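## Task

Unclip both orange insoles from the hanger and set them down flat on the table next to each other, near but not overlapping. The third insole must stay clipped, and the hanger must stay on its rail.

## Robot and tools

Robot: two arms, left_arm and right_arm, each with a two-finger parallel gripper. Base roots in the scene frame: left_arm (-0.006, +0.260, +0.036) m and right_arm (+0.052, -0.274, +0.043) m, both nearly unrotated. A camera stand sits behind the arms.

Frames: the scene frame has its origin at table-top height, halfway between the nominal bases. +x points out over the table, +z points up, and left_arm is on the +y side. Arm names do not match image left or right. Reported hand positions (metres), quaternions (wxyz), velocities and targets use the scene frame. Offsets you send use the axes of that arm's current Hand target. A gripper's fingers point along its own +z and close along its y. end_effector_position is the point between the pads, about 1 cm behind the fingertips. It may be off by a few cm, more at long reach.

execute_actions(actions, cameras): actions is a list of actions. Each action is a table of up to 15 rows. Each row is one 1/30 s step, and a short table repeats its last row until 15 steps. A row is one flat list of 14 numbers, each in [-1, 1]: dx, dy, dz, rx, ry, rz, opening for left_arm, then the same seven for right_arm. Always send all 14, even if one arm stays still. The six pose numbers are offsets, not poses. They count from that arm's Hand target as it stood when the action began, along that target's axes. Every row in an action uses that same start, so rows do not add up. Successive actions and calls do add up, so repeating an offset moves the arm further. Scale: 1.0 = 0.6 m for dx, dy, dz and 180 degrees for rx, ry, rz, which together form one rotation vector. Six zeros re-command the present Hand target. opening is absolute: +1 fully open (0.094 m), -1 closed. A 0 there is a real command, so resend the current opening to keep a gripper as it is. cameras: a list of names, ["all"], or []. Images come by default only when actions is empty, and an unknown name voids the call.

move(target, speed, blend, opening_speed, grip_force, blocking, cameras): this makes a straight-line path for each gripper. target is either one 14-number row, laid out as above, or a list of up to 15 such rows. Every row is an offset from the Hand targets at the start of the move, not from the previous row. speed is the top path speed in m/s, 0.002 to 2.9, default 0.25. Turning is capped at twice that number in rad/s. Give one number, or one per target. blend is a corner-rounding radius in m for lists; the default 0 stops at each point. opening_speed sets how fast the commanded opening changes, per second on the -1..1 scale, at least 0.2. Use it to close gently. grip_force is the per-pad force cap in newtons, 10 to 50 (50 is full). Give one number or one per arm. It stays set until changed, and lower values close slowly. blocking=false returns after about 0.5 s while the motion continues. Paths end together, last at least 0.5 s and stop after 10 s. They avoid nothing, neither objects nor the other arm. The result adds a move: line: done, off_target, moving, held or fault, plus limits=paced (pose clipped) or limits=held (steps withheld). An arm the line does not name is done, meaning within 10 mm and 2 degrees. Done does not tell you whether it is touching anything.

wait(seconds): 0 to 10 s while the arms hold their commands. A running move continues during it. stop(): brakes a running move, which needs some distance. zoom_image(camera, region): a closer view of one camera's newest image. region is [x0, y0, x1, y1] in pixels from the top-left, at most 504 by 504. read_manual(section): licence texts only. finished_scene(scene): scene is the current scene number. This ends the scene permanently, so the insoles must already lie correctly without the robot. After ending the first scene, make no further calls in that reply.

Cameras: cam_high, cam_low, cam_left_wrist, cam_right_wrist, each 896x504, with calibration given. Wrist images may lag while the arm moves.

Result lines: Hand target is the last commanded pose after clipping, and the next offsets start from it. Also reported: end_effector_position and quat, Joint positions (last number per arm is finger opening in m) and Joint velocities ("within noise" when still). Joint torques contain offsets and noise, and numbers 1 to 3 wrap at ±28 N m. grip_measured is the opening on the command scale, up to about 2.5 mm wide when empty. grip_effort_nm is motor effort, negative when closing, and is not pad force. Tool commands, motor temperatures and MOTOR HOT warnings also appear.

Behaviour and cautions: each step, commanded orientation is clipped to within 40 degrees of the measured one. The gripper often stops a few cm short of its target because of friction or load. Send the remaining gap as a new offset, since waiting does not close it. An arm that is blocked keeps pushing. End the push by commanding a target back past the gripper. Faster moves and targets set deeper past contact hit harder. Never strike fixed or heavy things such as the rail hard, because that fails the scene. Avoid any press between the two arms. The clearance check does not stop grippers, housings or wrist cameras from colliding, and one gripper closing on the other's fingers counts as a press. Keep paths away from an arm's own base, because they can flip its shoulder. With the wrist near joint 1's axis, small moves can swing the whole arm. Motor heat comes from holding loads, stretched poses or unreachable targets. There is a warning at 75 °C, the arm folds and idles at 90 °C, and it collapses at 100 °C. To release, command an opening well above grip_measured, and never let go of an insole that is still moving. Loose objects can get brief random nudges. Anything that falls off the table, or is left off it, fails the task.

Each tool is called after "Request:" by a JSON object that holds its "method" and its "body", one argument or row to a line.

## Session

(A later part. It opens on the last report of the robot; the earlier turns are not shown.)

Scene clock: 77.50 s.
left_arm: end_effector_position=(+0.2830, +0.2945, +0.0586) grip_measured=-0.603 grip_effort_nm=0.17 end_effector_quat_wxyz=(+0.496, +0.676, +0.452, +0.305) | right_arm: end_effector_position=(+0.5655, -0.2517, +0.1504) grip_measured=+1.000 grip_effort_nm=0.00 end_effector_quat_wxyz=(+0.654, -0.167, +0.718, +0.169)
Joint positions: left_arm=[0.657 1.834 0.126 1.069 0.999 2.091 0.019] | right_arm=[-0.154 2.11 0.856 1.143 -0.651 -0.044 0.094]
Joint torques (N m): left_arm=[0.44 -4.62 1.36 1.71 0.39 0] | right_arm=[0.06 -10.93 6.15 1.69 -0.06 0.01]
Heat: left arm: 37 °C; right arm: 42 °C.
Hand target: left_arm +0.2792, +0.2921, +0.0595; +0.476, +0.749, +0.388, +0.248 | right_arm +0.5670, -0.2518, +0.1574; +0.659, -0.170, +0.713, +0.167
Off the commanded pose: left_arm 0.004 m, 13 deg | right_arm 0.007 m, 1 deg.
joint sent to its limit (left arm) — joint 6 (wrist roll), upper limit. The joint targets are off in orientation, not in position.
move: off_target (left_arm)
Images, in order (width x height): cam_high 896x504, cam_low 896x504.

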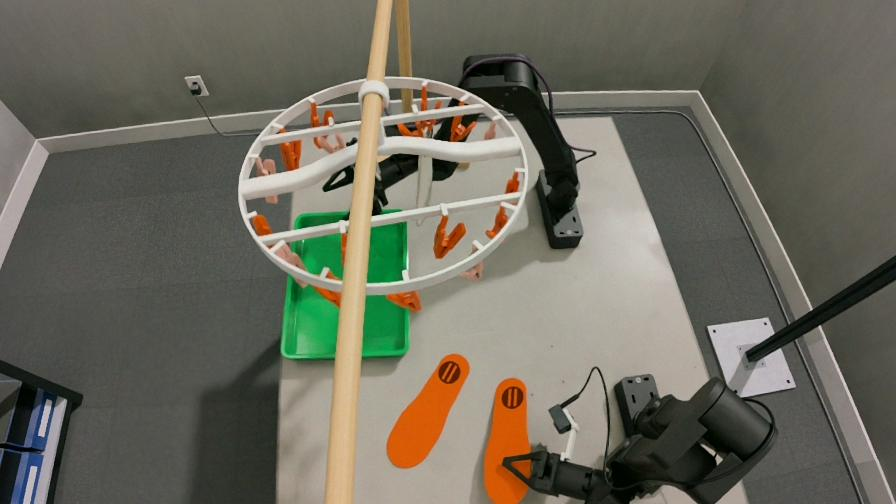

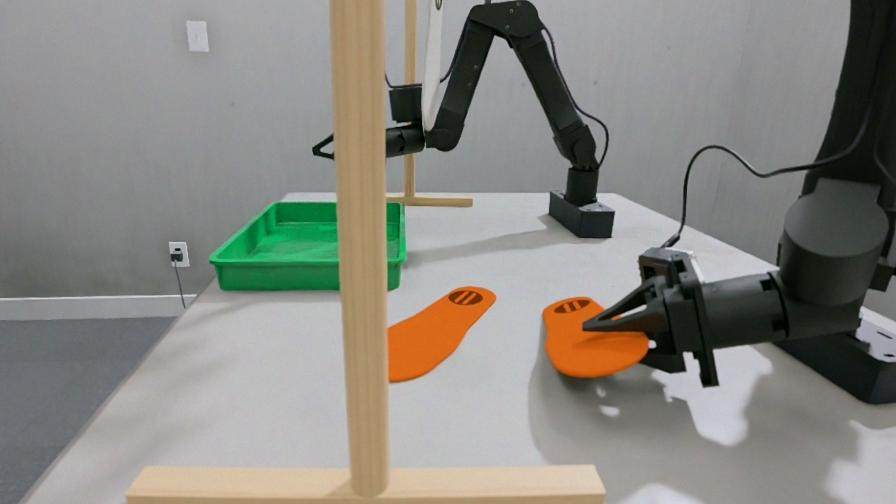

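Request:
{"method": "move", "body": {
  "target": [
    [0,0,0,0,0,0,-1,0,0,0,0,0,0,1],
    [0.062,0.066,0.022,-0.039,0,0,-1,0,0,0,0,0,0,1],
    [0.124,0.0105,0.101,-0.039,0,0,-1,0,0,0,0,0,0,1]
  ],
  "speed": 0.15,
  "opening_speed": 1,
  "cameras": ["cam_high","cam_low","cam_left_wrist"]
}}

Scene clock: 82.93 s.
left_arm: end_effector_position=(+0.3682, +0.3222, +0.0434) grip_measured=-0.922 grip_effort_nm=-1.03 end_effector_quat_wxyz=(+0.531, +0.692, +0.390, +0.293) | right_arm: end_effector_position=(+0.5655, -0.2517, +0.1504) grip_measured=+1.000 grip_effort_nm=0.00 end_effector_quat_wxyz=(+0.654, -0.167, +0.718, +0.169)
Joint positions: left_arm=[0.587 2.143 0.541 1.016 1.074 2.091 0.004] | right_arm=[-0.154 2.11 0.856 1.143 -0.651 -0.044 0.094]
Joint torques (N m): left_arm=[-0.59 -5.79 3.49 1.67 0.29 0] | right_arm=[0.06 -10.93 6.13 1.68 -0.06 0.01]
Heat: left arm: 37 °C; right arm: 42 °C.
Hand target: left_arm +0.3692, +0.3198, +0.0396; +0.521, +0.719, +0.372, +0.271 | right_arm +0.5670, -0.2518, +0.1574; +0.659, -0.170, +0.713, +0.167
Off the commanded pose: left_arm 0.005 m, 5 deg | right_arm 0.007 m, 1 deg.
joint sent to its limit (left arm) — joint 6 (wrist roll), upper limit. The joint targets are off in orientation, not in position.
move: off_target (left_arm)
camera_calibration:
cam_left_wrist: T_world_to_cam=[[-0.190729, 0.118589, -0.974453, 0.0830908], [-0.185143, 0.970515, 0.154347, -0.224577], [0.964025, 0.209851, -0.163149, -0.303811], [0, 0, 0, 1]] pos_world=[0.267151, 0.271856, 0.0660643]
Images, in order (width x height): cam_high 896x504, cam_low 896x504, cam_left_wrist 896x504.

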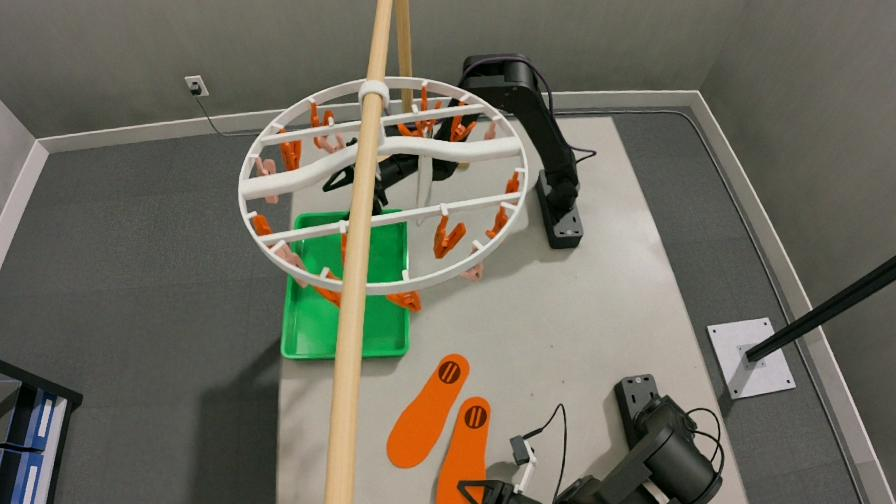

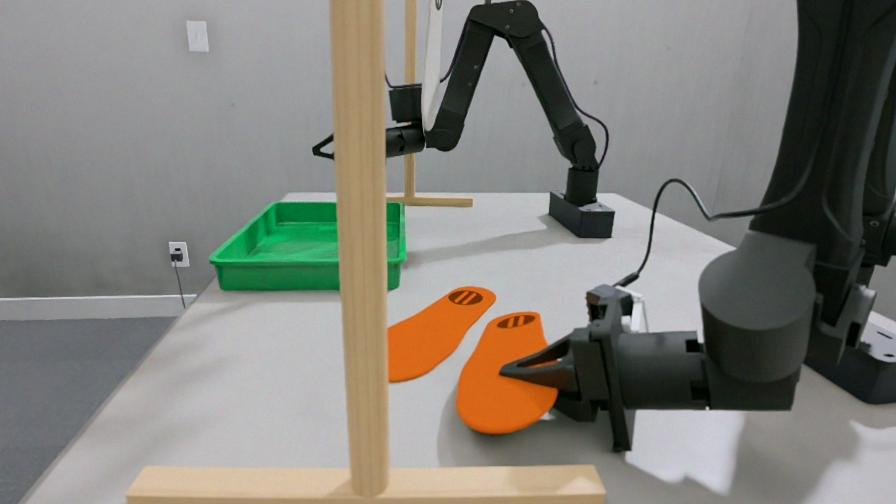

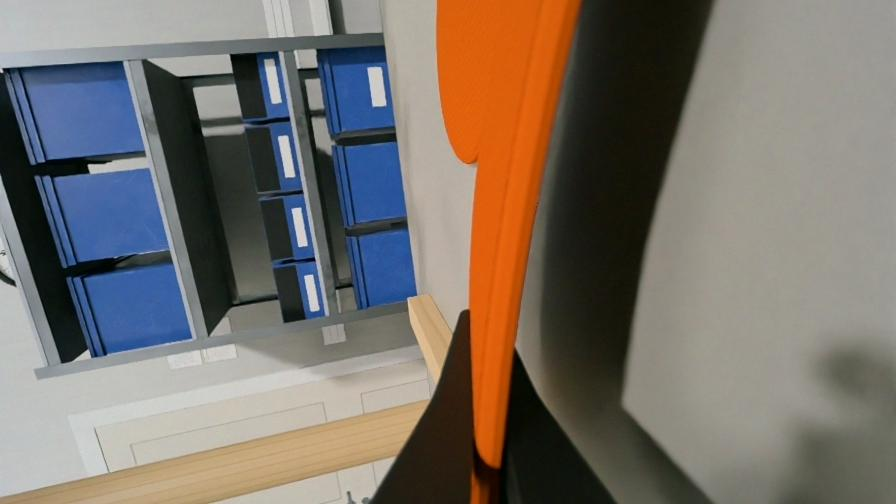

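Request:
{"method": "move", "body": {
  "target": [
    [-0.05,-0.02,0.007,0,0,0,-1,0,0,0,0,0,0,1],
    [-0.05,-0.018,0.007,0,0,0,-0.4,0,0,0,0,0,0,1]
  ],
  "speed": 0.08,
  "opening_speed": 0.4,
  "cameras": ["cam_high","cam_low","cam_left_wrist"]
}}

Scene clock: 86.97 s.
left_arm: end_effector_position=(+0.3575, +0.3010, +0.0348) grip_measured=-0.403 grip_effort_nm=0.17 end_effector_quat_wxyz=(+0.527, +0.701, +0.378, +0.296) | right_arm: end_effector_position=(+0.5655, -0.2517, +0.1504) grip_measured=+1.000 grip_effort_nm=0.00 end_effector_quat_wxyz=(+0.654, -0.167, +0.718, +0.169)
Joint positions: left_arm=[0.544 2.176 0.467 1.143 1.046 2.091 0.028] | right_arm=[-0.154 2.11 0.856 1.143 -0.651 -0.044 0.094]
Joint torques (N m): left_arm=[-0.62 -5.83 1.32 1.63 0.27 0.01] | right_arm=[0.06 -10.93 6.15 1.69 -0.06 0.01]
Heat: left arm: 37 °C; right arm: 42 °C.
Hand target: left_arm +0.3525, +0.2949, +0.0280; +0.521, +0.719, +0.372, +0.271 | right_arm +0.5670, -0.2518, +0.1574; +0.659, -0.170, +0.713, +0.167
Off the commanded pose: left_arm 0.010 m, 4 deg | right_arm 0.007 m, 1 deg.
joint sent to its limit (left arm) — joint 6 (wrist roll), upper limit. The joint targets are off in orientation, not in position.
move: off_target (left_arm); target 2's new opening was sent with left_arm's hand 0.010 m and 4 deg from that target
camera_calibration:
cam_left_wrist: T_world_to_cam=[[-0.179715, 0.145303, -0.972928, 0.0630725], [-0.167834, 0.970001, 0.175867, -0.211501], [0.969296, 0.194897, -0.149936, -0.28825], [0, 0, 0, 1]] pos_world=[0.255238, 0.252171, 0.055342]
Images, in order (width x height): cam_high 896x504, cam_low 896x504, cam_left_wrist 896x504.

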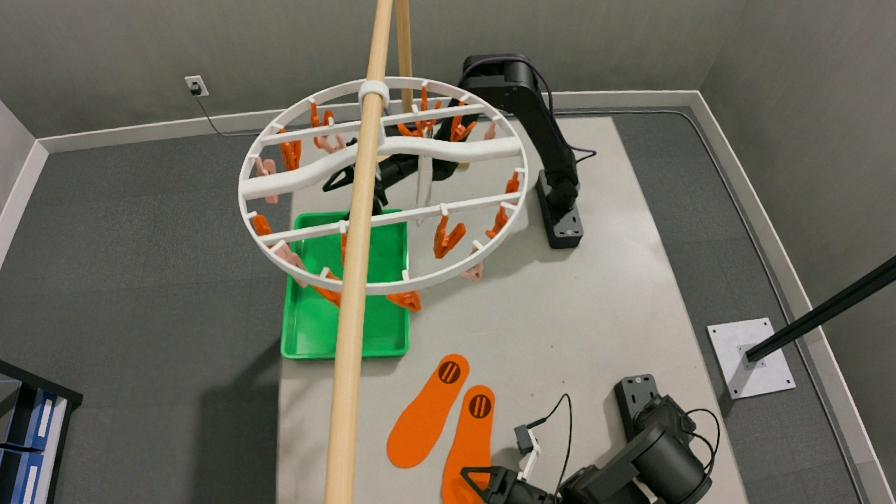

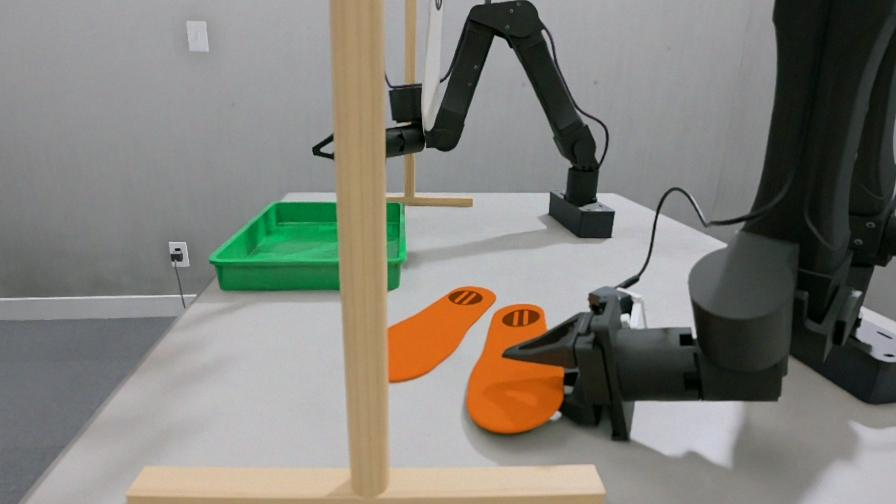

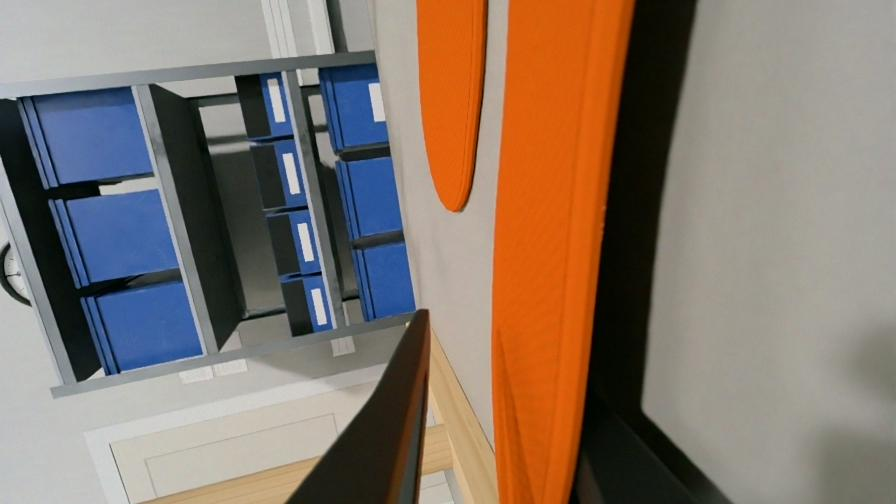

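Request:
{"method": "move", "body": {
  "target": [-0.01,-0.03,-0.13,0,0.053,-0.017,-0.4,0,0,0,0,0,0,1],
  "speed": 0.12,
  "cameras": ["cam_high","cam_low"]
}}

Request:
{"method": "zoom_image", "body": {
  "camera": "cam_high",
  "region": [370, 340, 570, 500]
}}

Scene clock: 88.90 s.
left_arm: end_effector_position=(+0.2880, +0.3396, +0.0388) grip_measured=-0.403 grip_effort_nm=0.17 end_effector_quat_wxyz=(+0.504, +0.646, +0.451, +0.353) | right_arm: end_effector_position=(+0.5655, -0.2517, +0.1504) grip_measured=+1.000 grip_effort_nm=0.00 end_effector_quat_wxyz=(+0.654, -0.167, +0.718, +0.169)
Joint positions: left_arm=[0.811 2.195 0.214 1.413 1.103 2.091 0.028] | right_arm=[-0.154 2.11 0.856 1.143 -0.651 -0.044 0.094]
Joint torques (N m): left_arm=[0.38 -4.12 0.03 1.68 0.45 0.02] | right_arm=[0.06 -10.92 6.15 1.69 -0.06 0.01]
Heat: left arm: 37 °C; right arm: 42 °C.
Hand target: left_arm +0.2838, +0.3359, +0.0351; +0.495, +0.683, +0.434, +0.316 | right_arm +0.5670, -0.2518, +0.1574; +0.659, -0.170, +0.713, +0.167
Off the commanded pose: left_arm 0.007 m, 6 deg | right_arm 0.007 m, 1 deg.
joint sent to its limit (left arm) — joint 6 (wrist roll), upper limit. The joint targets are off in orientation, not in position.
move: off_target (left_arm)
Images, in order (width x height): cam_high 896x504, cam_low 896x504.

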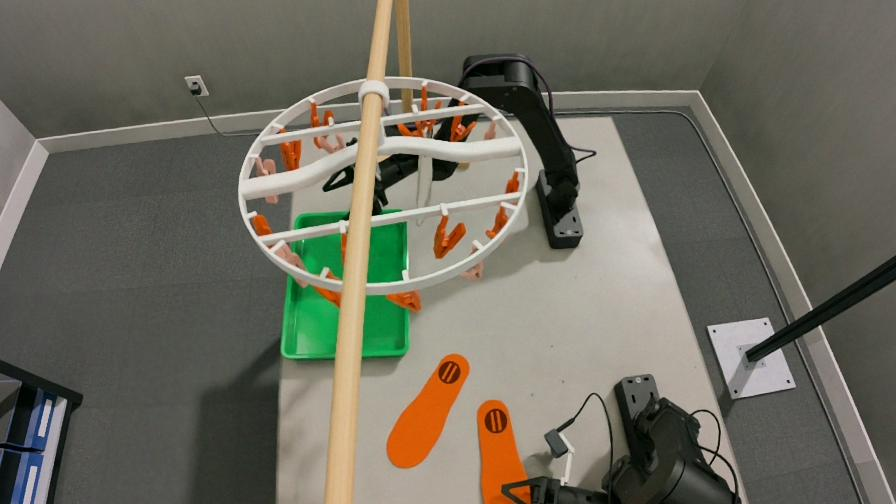

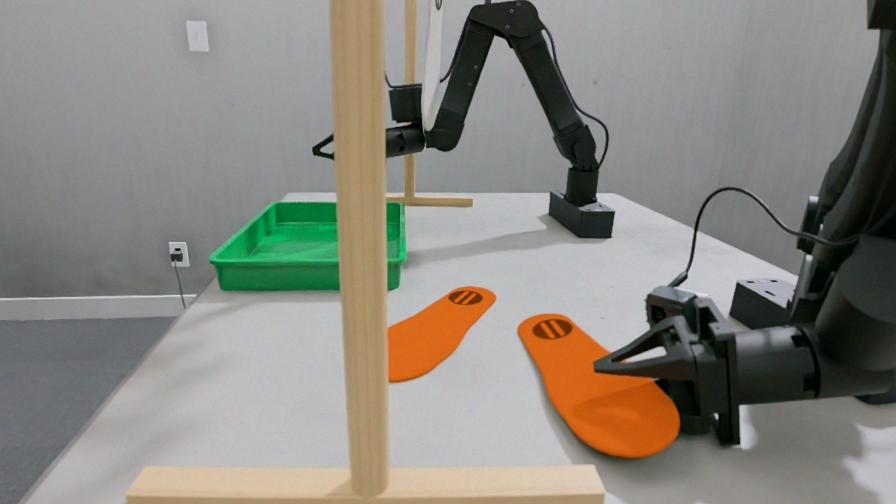

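Scaled by 2.520 from the camera's 896x504 image, which has a finer 1280x720 frame.

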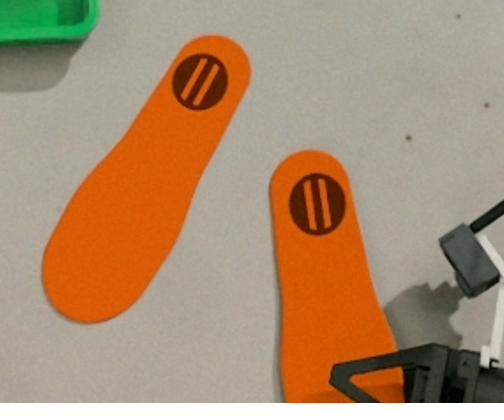

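Request:
{"method": "move", "body": {
  "target": [
    [0,-0.025,0.009,0.122,0,0,-0.5,0,0,0,0,0,0,1],
    [0,0.03,-0.14,0.122,0,0,-0.5,0,0,0,0,0,0,1]
  ],
  "speed": 0.2,
  "cameras": ["cam_high","cam_low"]
}}

Scene clock: 97.20 s.
left_arm: end_effector_position=(+0.2128, +0.3653, +0.0687) grip_measured=-0.497 grip_effort_nm=-0.14 end_effector_quat_wxyz=(+0.278, +0.608, +0.675, +0.312) | right_arm: end_effector_position=(+0.5655, -0.2517, +0.1504) grip_measured=+1.000 grip_effort_nm=0.00 end_effector_quat_wxyz=(+0.654, -0.167, +0.718, +0.169)
Joint positions: left_arm=[0.817 0.902 0.152 -0.098 0.521 2.091 0.024] | right_arm=[-0.154 2.11 0.856 1.143 -0.651 -0.044 0.094]
Joint torques (N m): left_arm=[-0.75 -1.37 8.76 1.48 0.24 0.01] | right_arm=[0.06 -10.93 6.13 1.69 -0.06 0.01]
Heat: left arm: 37 °C; right arm: 42 °C.
Hand target: left_arm +0.2165, +0.3674, +0.0782; +0.356, +0.765, +0.486, +0.227 | right_arm +0.5670, -0.2518, +0.1574; +0.659, -0.170, +0.713, +0.167
Off the commanded pose: left_arm 0.010 m, 31 deg | right_arm 0.007 m, 1 deg.
joint sent to its limit (left arm) — joint 6 (wrist roll), upper limit. The joint targets are off in orientation, not in position.
move: off_target (left_arm)
Images, in order (width x height): cam_high 896x504, cam_low 896x504.

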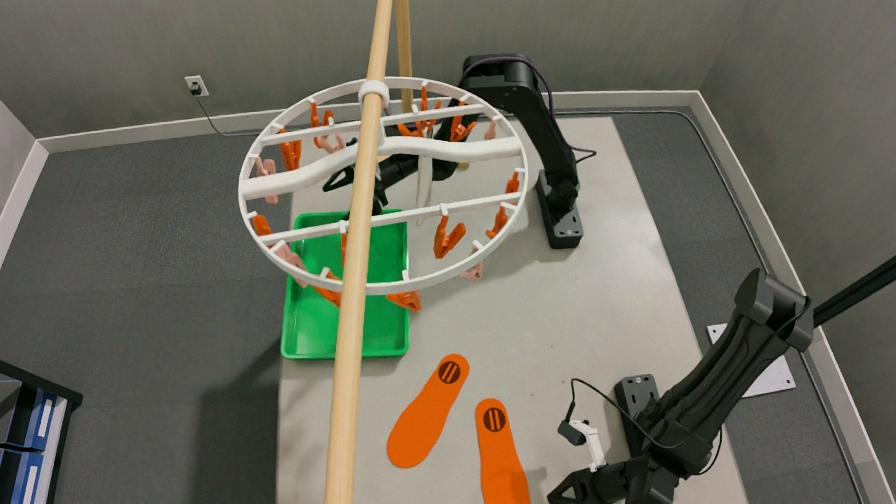

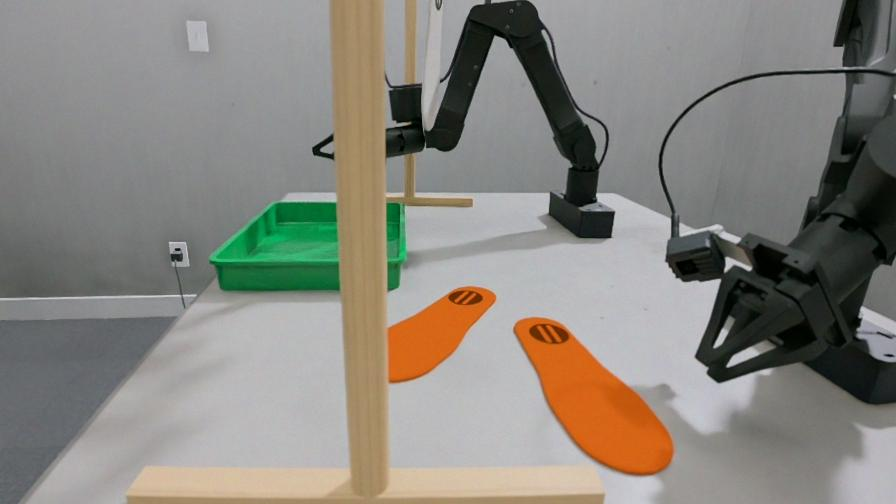

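Request:
{"method": "move", "body": {
  "target": [
    [-0.094,0.289,-0.024,0.176,0.276,-0.592,1,0,0,0,0,0,0,1]
  ],
  "speed": 0.5
}}

Request:
{"method": "move", "body": {
  "target": [0,0,0,0,0,-0.5,1,0,0,0,0,0,0,1],
  "speed": 0.6,
  "cameras": ["cam_high","cam_low","cam_left_wrist"]
}}

Scene clock: 101.83 s.
left_arm: end_effector_position=(+0.2782, +0.2728, +0.2163) grip_measured=+0.997 grip_effort_nm=0.16 end_effector_quat_wxyz=(-0.005, +0.007, +1.000, +0.004) | right_arm: end_effector_position=(+0.5655, -0.2517, +0.1504) grip_measured=+1.000 grip_effort_nm=0.00 end_effector_quat_wxyz=(+0.654, -0.167, +0.718, +0.169)
Joint positions: left_arm=[0.031 1.646 1.6 -1.535 -0.008 0.052 0.094] | right_arm=[-0.154 2.11 0.856 1.143 -0.651 -0.044 0.094]
Joint torques (N m): left_arm=[0.29 -5.04 8.25 0.28 0.05 -0.01] | right_arm=[0.05 -10.92 6.13 1.69 -0.06 0.01]
Heat: left arm: 37 °C; right arm: 41 °C.
Hand target: left_arm +0.2834, +0.2733, +0.2202; +0.000, +0.001, +1.000, +0.001 | right_arm +0.5670, -0.2518, +0.1574; +0.659, -0.170, +0.713, +0.167
Off the commanded pose: left_arm 0.006 m, 1 deg | right_arm 0.007 m, 1 deg.
move: done

Scene clock: 104.20 s.
left_arm: end_effector_position=(+0.2782, +0.2711, +0.2163) grip_measured=+0.997 grip_effort_nm=0.15 end_effector_quat_wxyz=(+0.008, +0.704, -0.710, +0.001) | right_arm: end_effector_position=(+0.5655, -0.2517, +0.1504) grip_measured=+1.000 grip_effort_nm=0.00 end_effector_quat_wxyz=(+0.654, -0.167, +0.718, +0.169)
Joint positions: left_arm=[0.037 1.646 1.6 -1.535 0.011 -1.518 0.094] | right_arm=[-0.154 2.11 0.856 1.143 -0.651 -0.044 0.094]
Joint torques (N m): left_arm=[-0.18 -5.08 8.34 0.3 -0.09 -0.06] | right_arm=[0.06 -10.93 6.13 1.69 -0.06 0.01]
Heat: left arm: 37 °C; right arm: 41 °C.
Hand target: left_arm +0.2833, +0.2734, +0.2202; -0.001, +0.707, -0.708, -0.001 | right_arm +0.5670, -0.2518, +0.1574; +0.659, -0.170, +0.713, +0.167
Off the commanded pose: left_arm 0.007 m, 1 deg | right_arm 0.007 m, 1 deg.
move: done
camera_calibration:
cam_left_wrist: T_world_to_cam=[[0.998582, -0.018724, -0.0498351, -0.253206], [0.0210487, -0.720967, 0.692649, 0.0664201], [-0.0488986, -0.692716, -0.719551, 0.468696], [0, 0, 0, 1]] pos_world=[0.274368, 0.367819, 0.278626]
Images, in order (width x height): cam_high 896x504, cam_low 896x504, cam_left_wrist 896x504.

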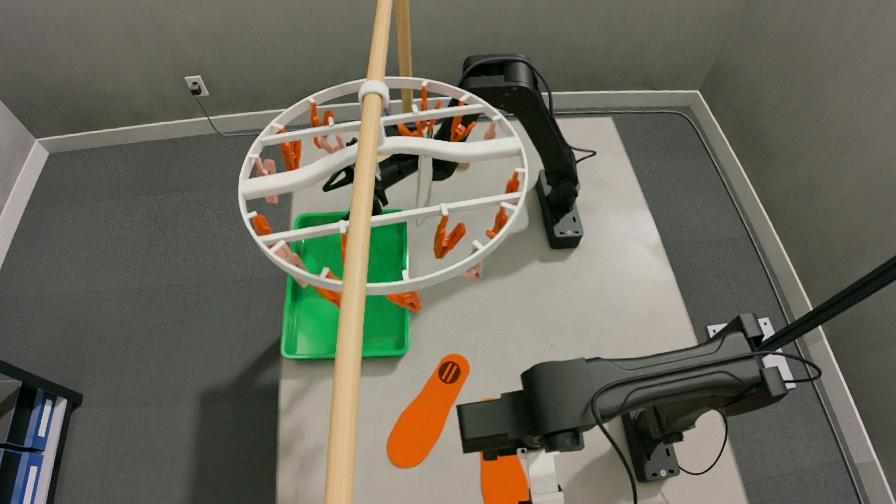

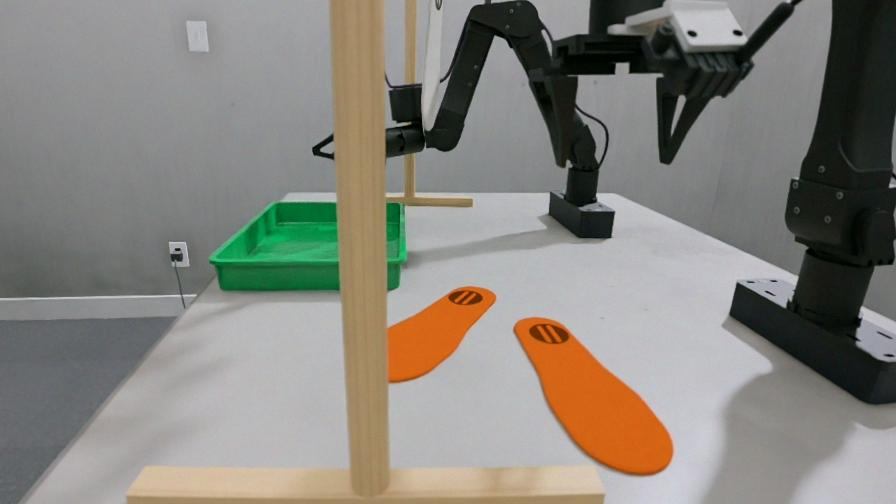

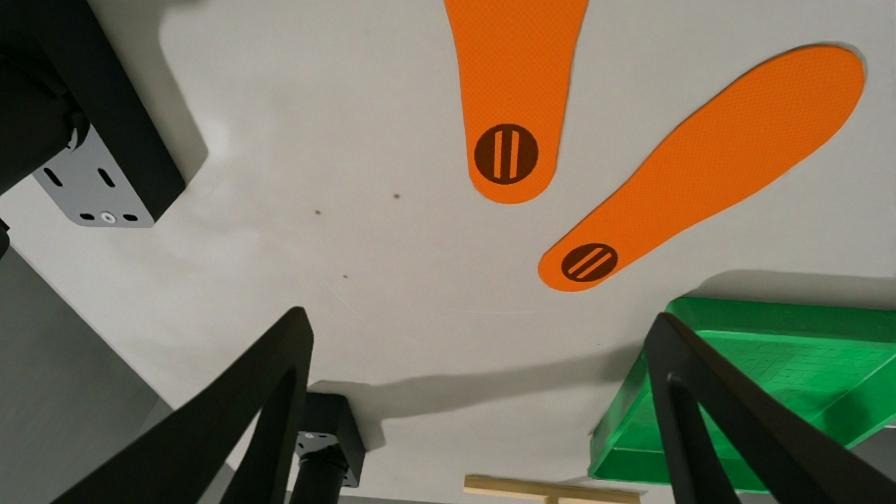

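Request:
{"method": "move", "body": {
  "target": [
    [0.027,-0.04,0.26,0,0,0,1,0,0,0,0,0,0,1],
    [0.027,-0.04,0.33,0,0,0,1,0,0,0,0,0,0,1]
  ],
  "speed": [0.25,0.06],
  "cameras": ["cam_low","cam_left_wrist"]
}}

Scene clock: 108.07 s.
left_arm: end_effector_position=(+0.3124, +0.2571, +0.0289) grip_measured=+0.997 grip_effort_nm=0.15 end_effector_quat_wxyz=(-0.004, +0.706, -0.708, +0.012) | right_arm: end_effector_position=(+0.5655, -0.2517, +0.1504) grip_measured=+1.000 grip_effort_nm=0.00 end_effector_quat_wxyz=(+0.654, -0.167, +0.718, +0.169)
Joint positions: left_arm=[-0.012 1.863 1.09 -0.775 0.011 -1.573 0.094] | right_arm=[-0.154 2.11 0.856 1.143 -0.651 -0.044 0.094]
Joint torques (N m): left_arm=[-0.57 -6.32 4.49 0.49 -0.07 -0.1] | right_arm=[0.08 -10.92 6.13 1.69 -0.05 0.01]
Heat: left arm: 37 °C; right arm: 41 °C.
Hand target: left_arm +0.3074, +0.2575, +0.0222; -0.001, +0.707, -0.708, -0.001 | right_arm +0.5670, -0.2518, +0.1574; +0.659, -0.170, +0.713, +0.167
Off the commanded pose: left_arm 0.008 m, 1 deg | right_arm 0.007 m, 1 deg.
move: done
camera_calibration:
cam_left_wrist: T_world_to_cam=[[0.999752, -0.0125691, -0.0183913, -0.299863], [0.00367262, -0.721309, 0.692604, 0.190899], [-0.0219712, -0.692499, -0.721084, 0.317389], [0, 0, 0, 1]] pos_world=[0.306061, 0.35372, 0.0911319]
Images, in order (width x height): cam_low 896x504, cam_left_wrist 896x504.

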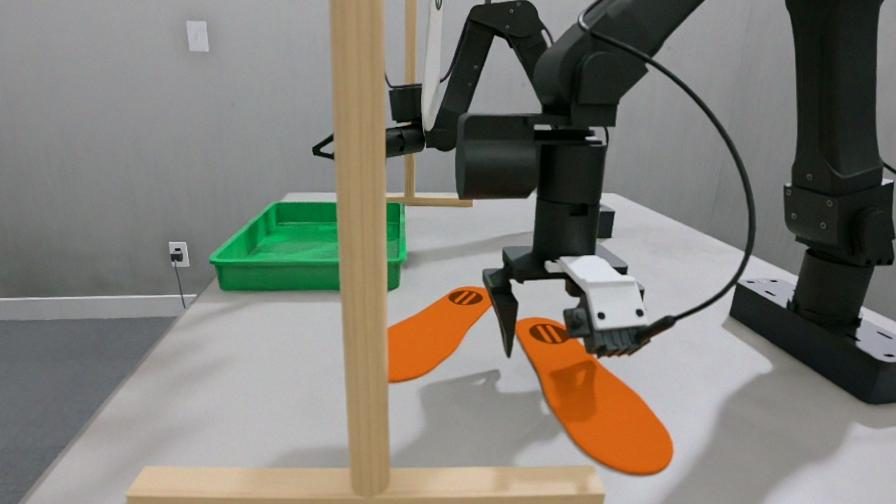

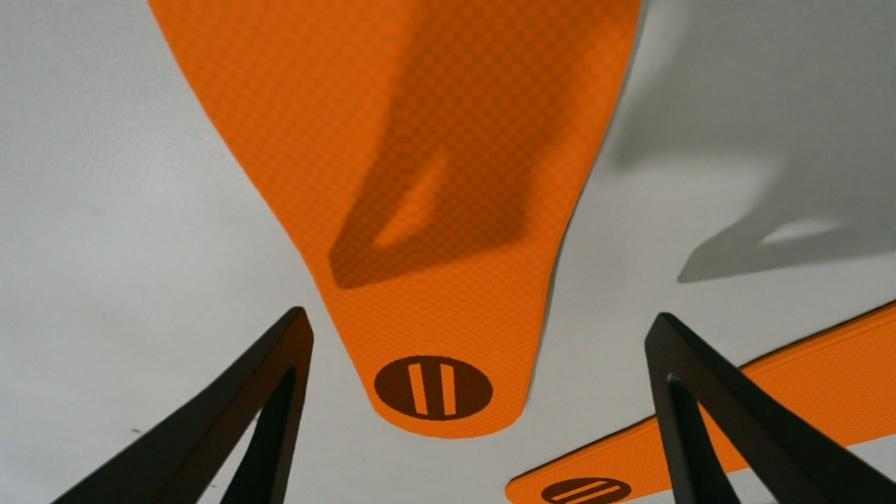

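Request:
{"method": "move", "body": {
  "target": [
    [0,0.02,0,0,0,0,1,0,0,0,0,0,0,1],
    [0,0.02,0.028,0,0,0,0.55,0,0,0,0,0,0,1]
  ],
  "speed": 0.06,
  "opening_speed": 0.5,
  "cameras": ["cam_low","cam_left_wrist"]
}}

Scene clock: 111.13 s.
left_arm: end_effector_position=(+0.3069, +0.2571, +0.0139) grip_measured=+0.553 grip_effort_nm=-0.16 end_effector_quat_wxyz=(-0.010, +0.706, -0.708, +0.018) | right_arm: end_effector_position=(+0.5655, -0.2517, +0.1504) grip_measured=+1.000 grip_effort_nm=0.00 end_effector_quat_wxyz=(+0.654, -0.167, +0.718, +0.169)
Joint positions: left_arm=[-0.012 1.863 1.018 -0.687 0.011 -1.573 0.073] | right_arm=[-0.154 2.11 0.856 1.143 -0.651 -0.044 0.094]
Joint torques (N m): left_arm=[-0.43 -6.35 3.54 0.43 -0.07 -0.07] | right_arm=[0.06 -10.92 6.12 1.68 -0.06 0.01]
Heat: left arm: 37 °C; right arm: 41 °C.
Hand target: left_arm +0.2953, +0.2575, +0.0053; -0.001, +0.706, -0.708, -0.001 | right_arm +0.5670, -0.2518, +0.1574; +0.659, -0.170, +0.713, +0.167
Off the commanded pose: left_arm 0.014 m, 2 deg | right_arm 0.007 m, 1 deg.
move: off_target (left_arm)
camera_calibration:
cam_left_wrist: T_world_to_cam=[[0.999924, -0.0122117, -0.00155797, -0.294998], [-0.00773001, -0.72131, 0.692569, 0.204869], [-0.00958123, -0.692505, -0.72135, 0.302739], [0, 0, 0, 1]] pos_world=[0.29946, 0.35382, 0.0760346]
Images, in order (width x height): cam_low 896x504, cam_left_wrist 896x504.

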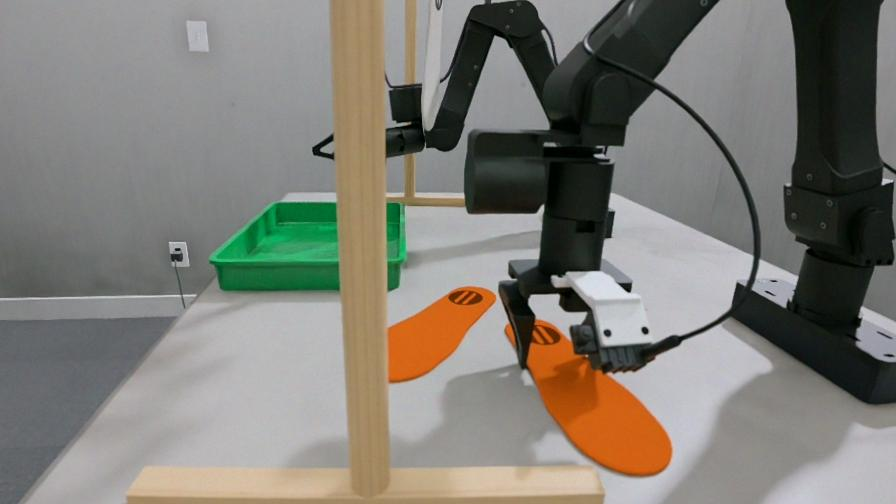

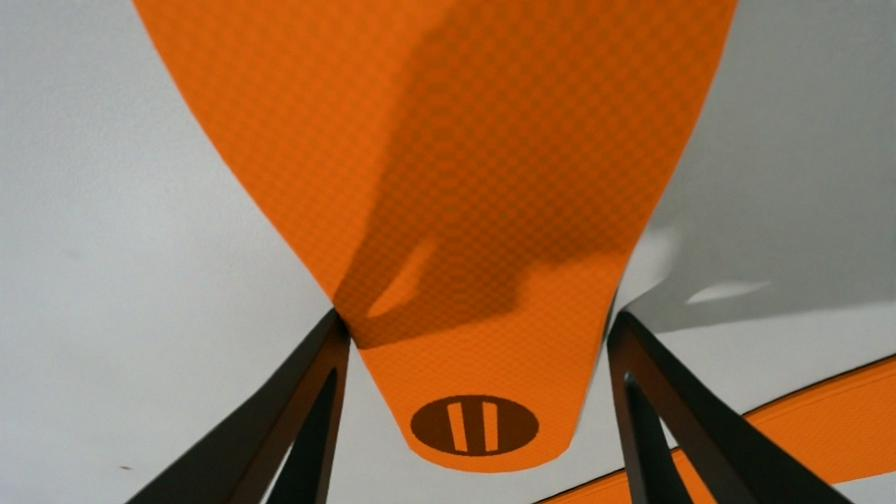

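Request:
{"method": "move", "body": {
  "target": [
    [0,0,0,0,0,0,0.43,0,0,0,0,0,0,1],
    [0.101,-0.07,-0.003,0,0,0.2,0.43,0,0,0,0,0,0,1]
  ],
  "speed": 0.08,
  "opening_speed": 0.5,
  "grip_force": [15,50],
  "cameras": ["cam_high","cam_low","cam_left_wrist"]
}}

Scene clock: 117.07 s.
left_arm: end_effector_position=(+0.3410, +0.2019, +0.0151) grip_measured=+0.433 grip_effort_nm=-0.18 end_effector_quat_wxyz=(+0.016, -0.463, +0.886, -0.005) | right_arm: end_effector_position=(+0.5655, -0.2517, +0.1504) grip_measured=+1.000 grip_effort_nm=0.00 end_effector_quat_wxyz=(+0.654, -0.167, +0.718, +0.169)
Joint positions: left_arm=[-0.18 1.992 1.21 -0.757 -0.011 -1.136 0.067] | right_arm=[-0.154 2.11 0.856 1.143 -0.651 -0.044 0.094]
Joint torques (N m): left_arm=[-0.87 -6 6.28 0.33 0.09 0.05] | right_arm=[0.05 -10.91 6.13 1.69 -0.06 0.01]
Heat: left arm: 37 °C; right arm: 41 °C.
Hand target: left_arm +0.3372, +0.1969, +0.0070; +0.000, -0.453, +0.891, +0.001 | right_arm +0.5670, -0.2518, +0.1574; +0.659, -0.170, +0.713, +0.167
Off the commanded pose: left_arm 0.010 m, 2 deg | right_arm 0.007 m, 1 deg.
grip_force (N): 15, 50
move: done
camera_calibration:
cam_left_wrist: T_world_to_cam=[[0.815423, -0.578641, -0.0161481, -0.15228], [-0.421931, -0.613223, 0.667781, 0.284186], [-0.396308, -0.537711, -0.744182, 0.366572], [0, 0, 0, 1]] pos_world=[0.389355, 0.283264, 0.0805635]
Images, in order (width x height): cam_high 896x504, cam_low 896x504, cam_left_wrist 896x504.

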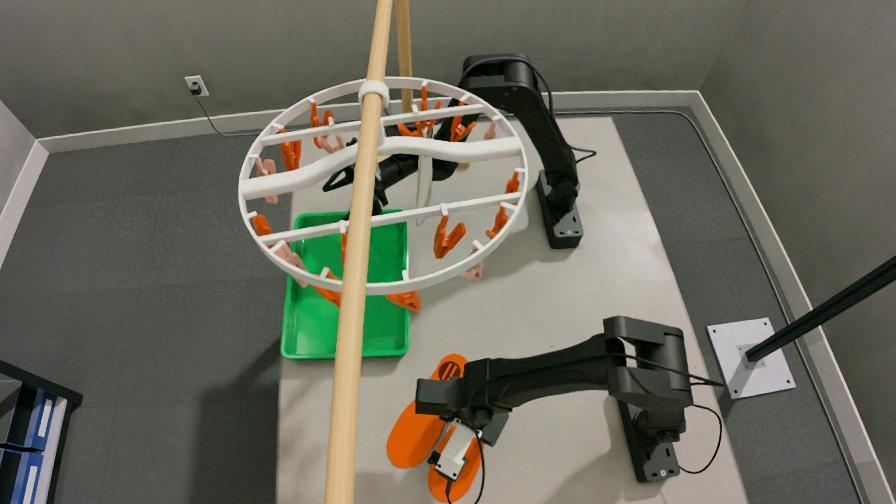

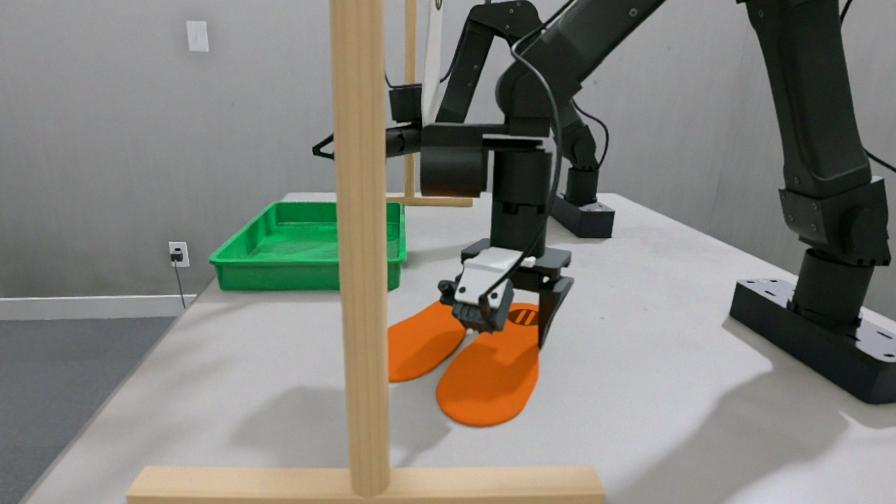

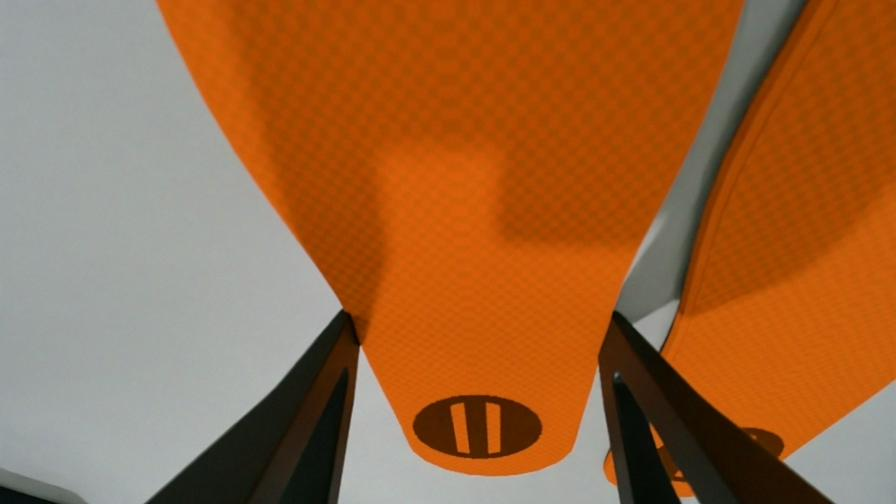

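Request:
{"method": "move", "body": {
  "target": [
    [0,0,0,0,0,0,0.53,0,0,0,0,0,0,1],
    [0,0,-0.25,0,0,0,0.53,0,0,0,0,0,0,1],
    [-0.2,0.1,-0.25,0,0,0,0.53,0,0,0,0,0,0,1]
  ],
  "speed": [0.1,0.12,0.3],
  "opening_speed": 0.4,
  "cameras": ["cam_high","cam_low"]
}}

Scene clock: 121.40 s.
left_arm: end_effector_position=(+0.3539, +0.3301, +0.1555) grip_measured=+0.527 grip_effort_nm=0.16 end_effector_quat_wxyz=(-0.002, -0.459, +0.888, +0.000) | right_arm: end_effector_position=(+0.5655, -0.2517, +0.1504) grip_measured=+1.000 grip_effort_nm=0.00 end_effector_quat_wxyz=(+0.654, -0.167, +0.718, +0.169)
Joint positions: left_arm=[0.184 1.942 1.722 -1.355 0.001 -0.764 0.072] | right_arm=[-0.154 2.11 0.856 1.143 -0.651 -0.044 0.094]
Joint torques (N m): left_arm=[-0.68 -7.17 8.57 0.26 0 0.13] | right_arm=[0.06 -10.92 6.13 1.69 -0.06 0.01]
Heat: left arm: 38 °C; right arm: 41 °C.
Hand target: left_arm +0.3595, +0.3289, +0.1573; +0.000, -0.453, +0.891, +0.001 | right_arm +0.5670, -0.2518, +0.1574; +0.659, -0.170, +0.713, +0.167
Off the commanded pose: left_arm 0.006 m, 1 deg | right_arm 0.007 m, 1 deg.
grip_force (N): 15, 50
move: done
Images, in order (width x height): cam_high 896x504, cam_low 896x504.

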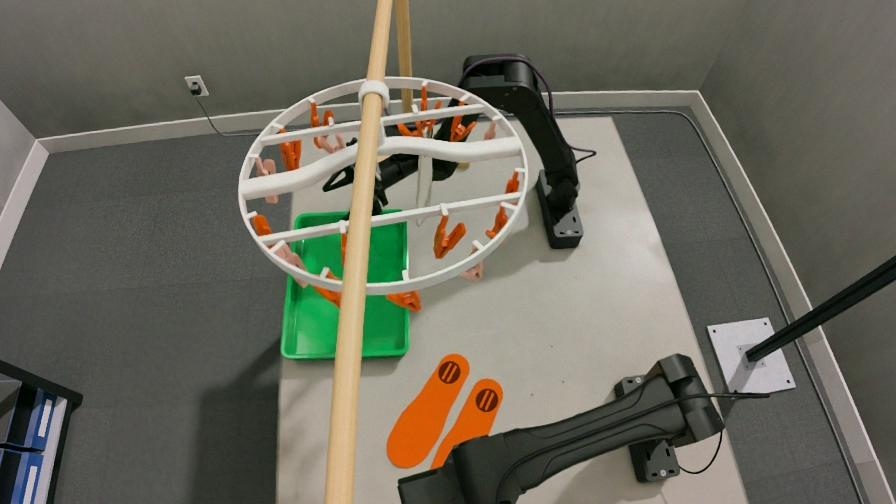

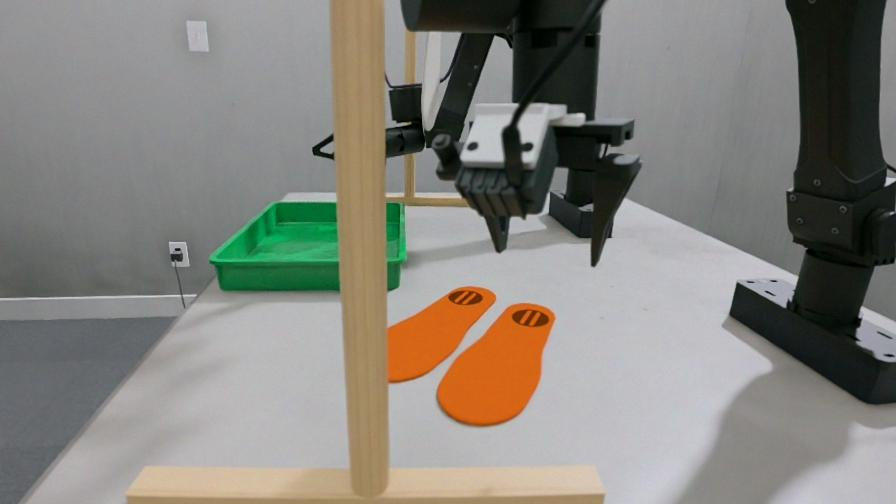

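Done.

Request:
{"method": "finished_scene", "body": {
  "scene": 2
}}

The scene is finished: the task was done.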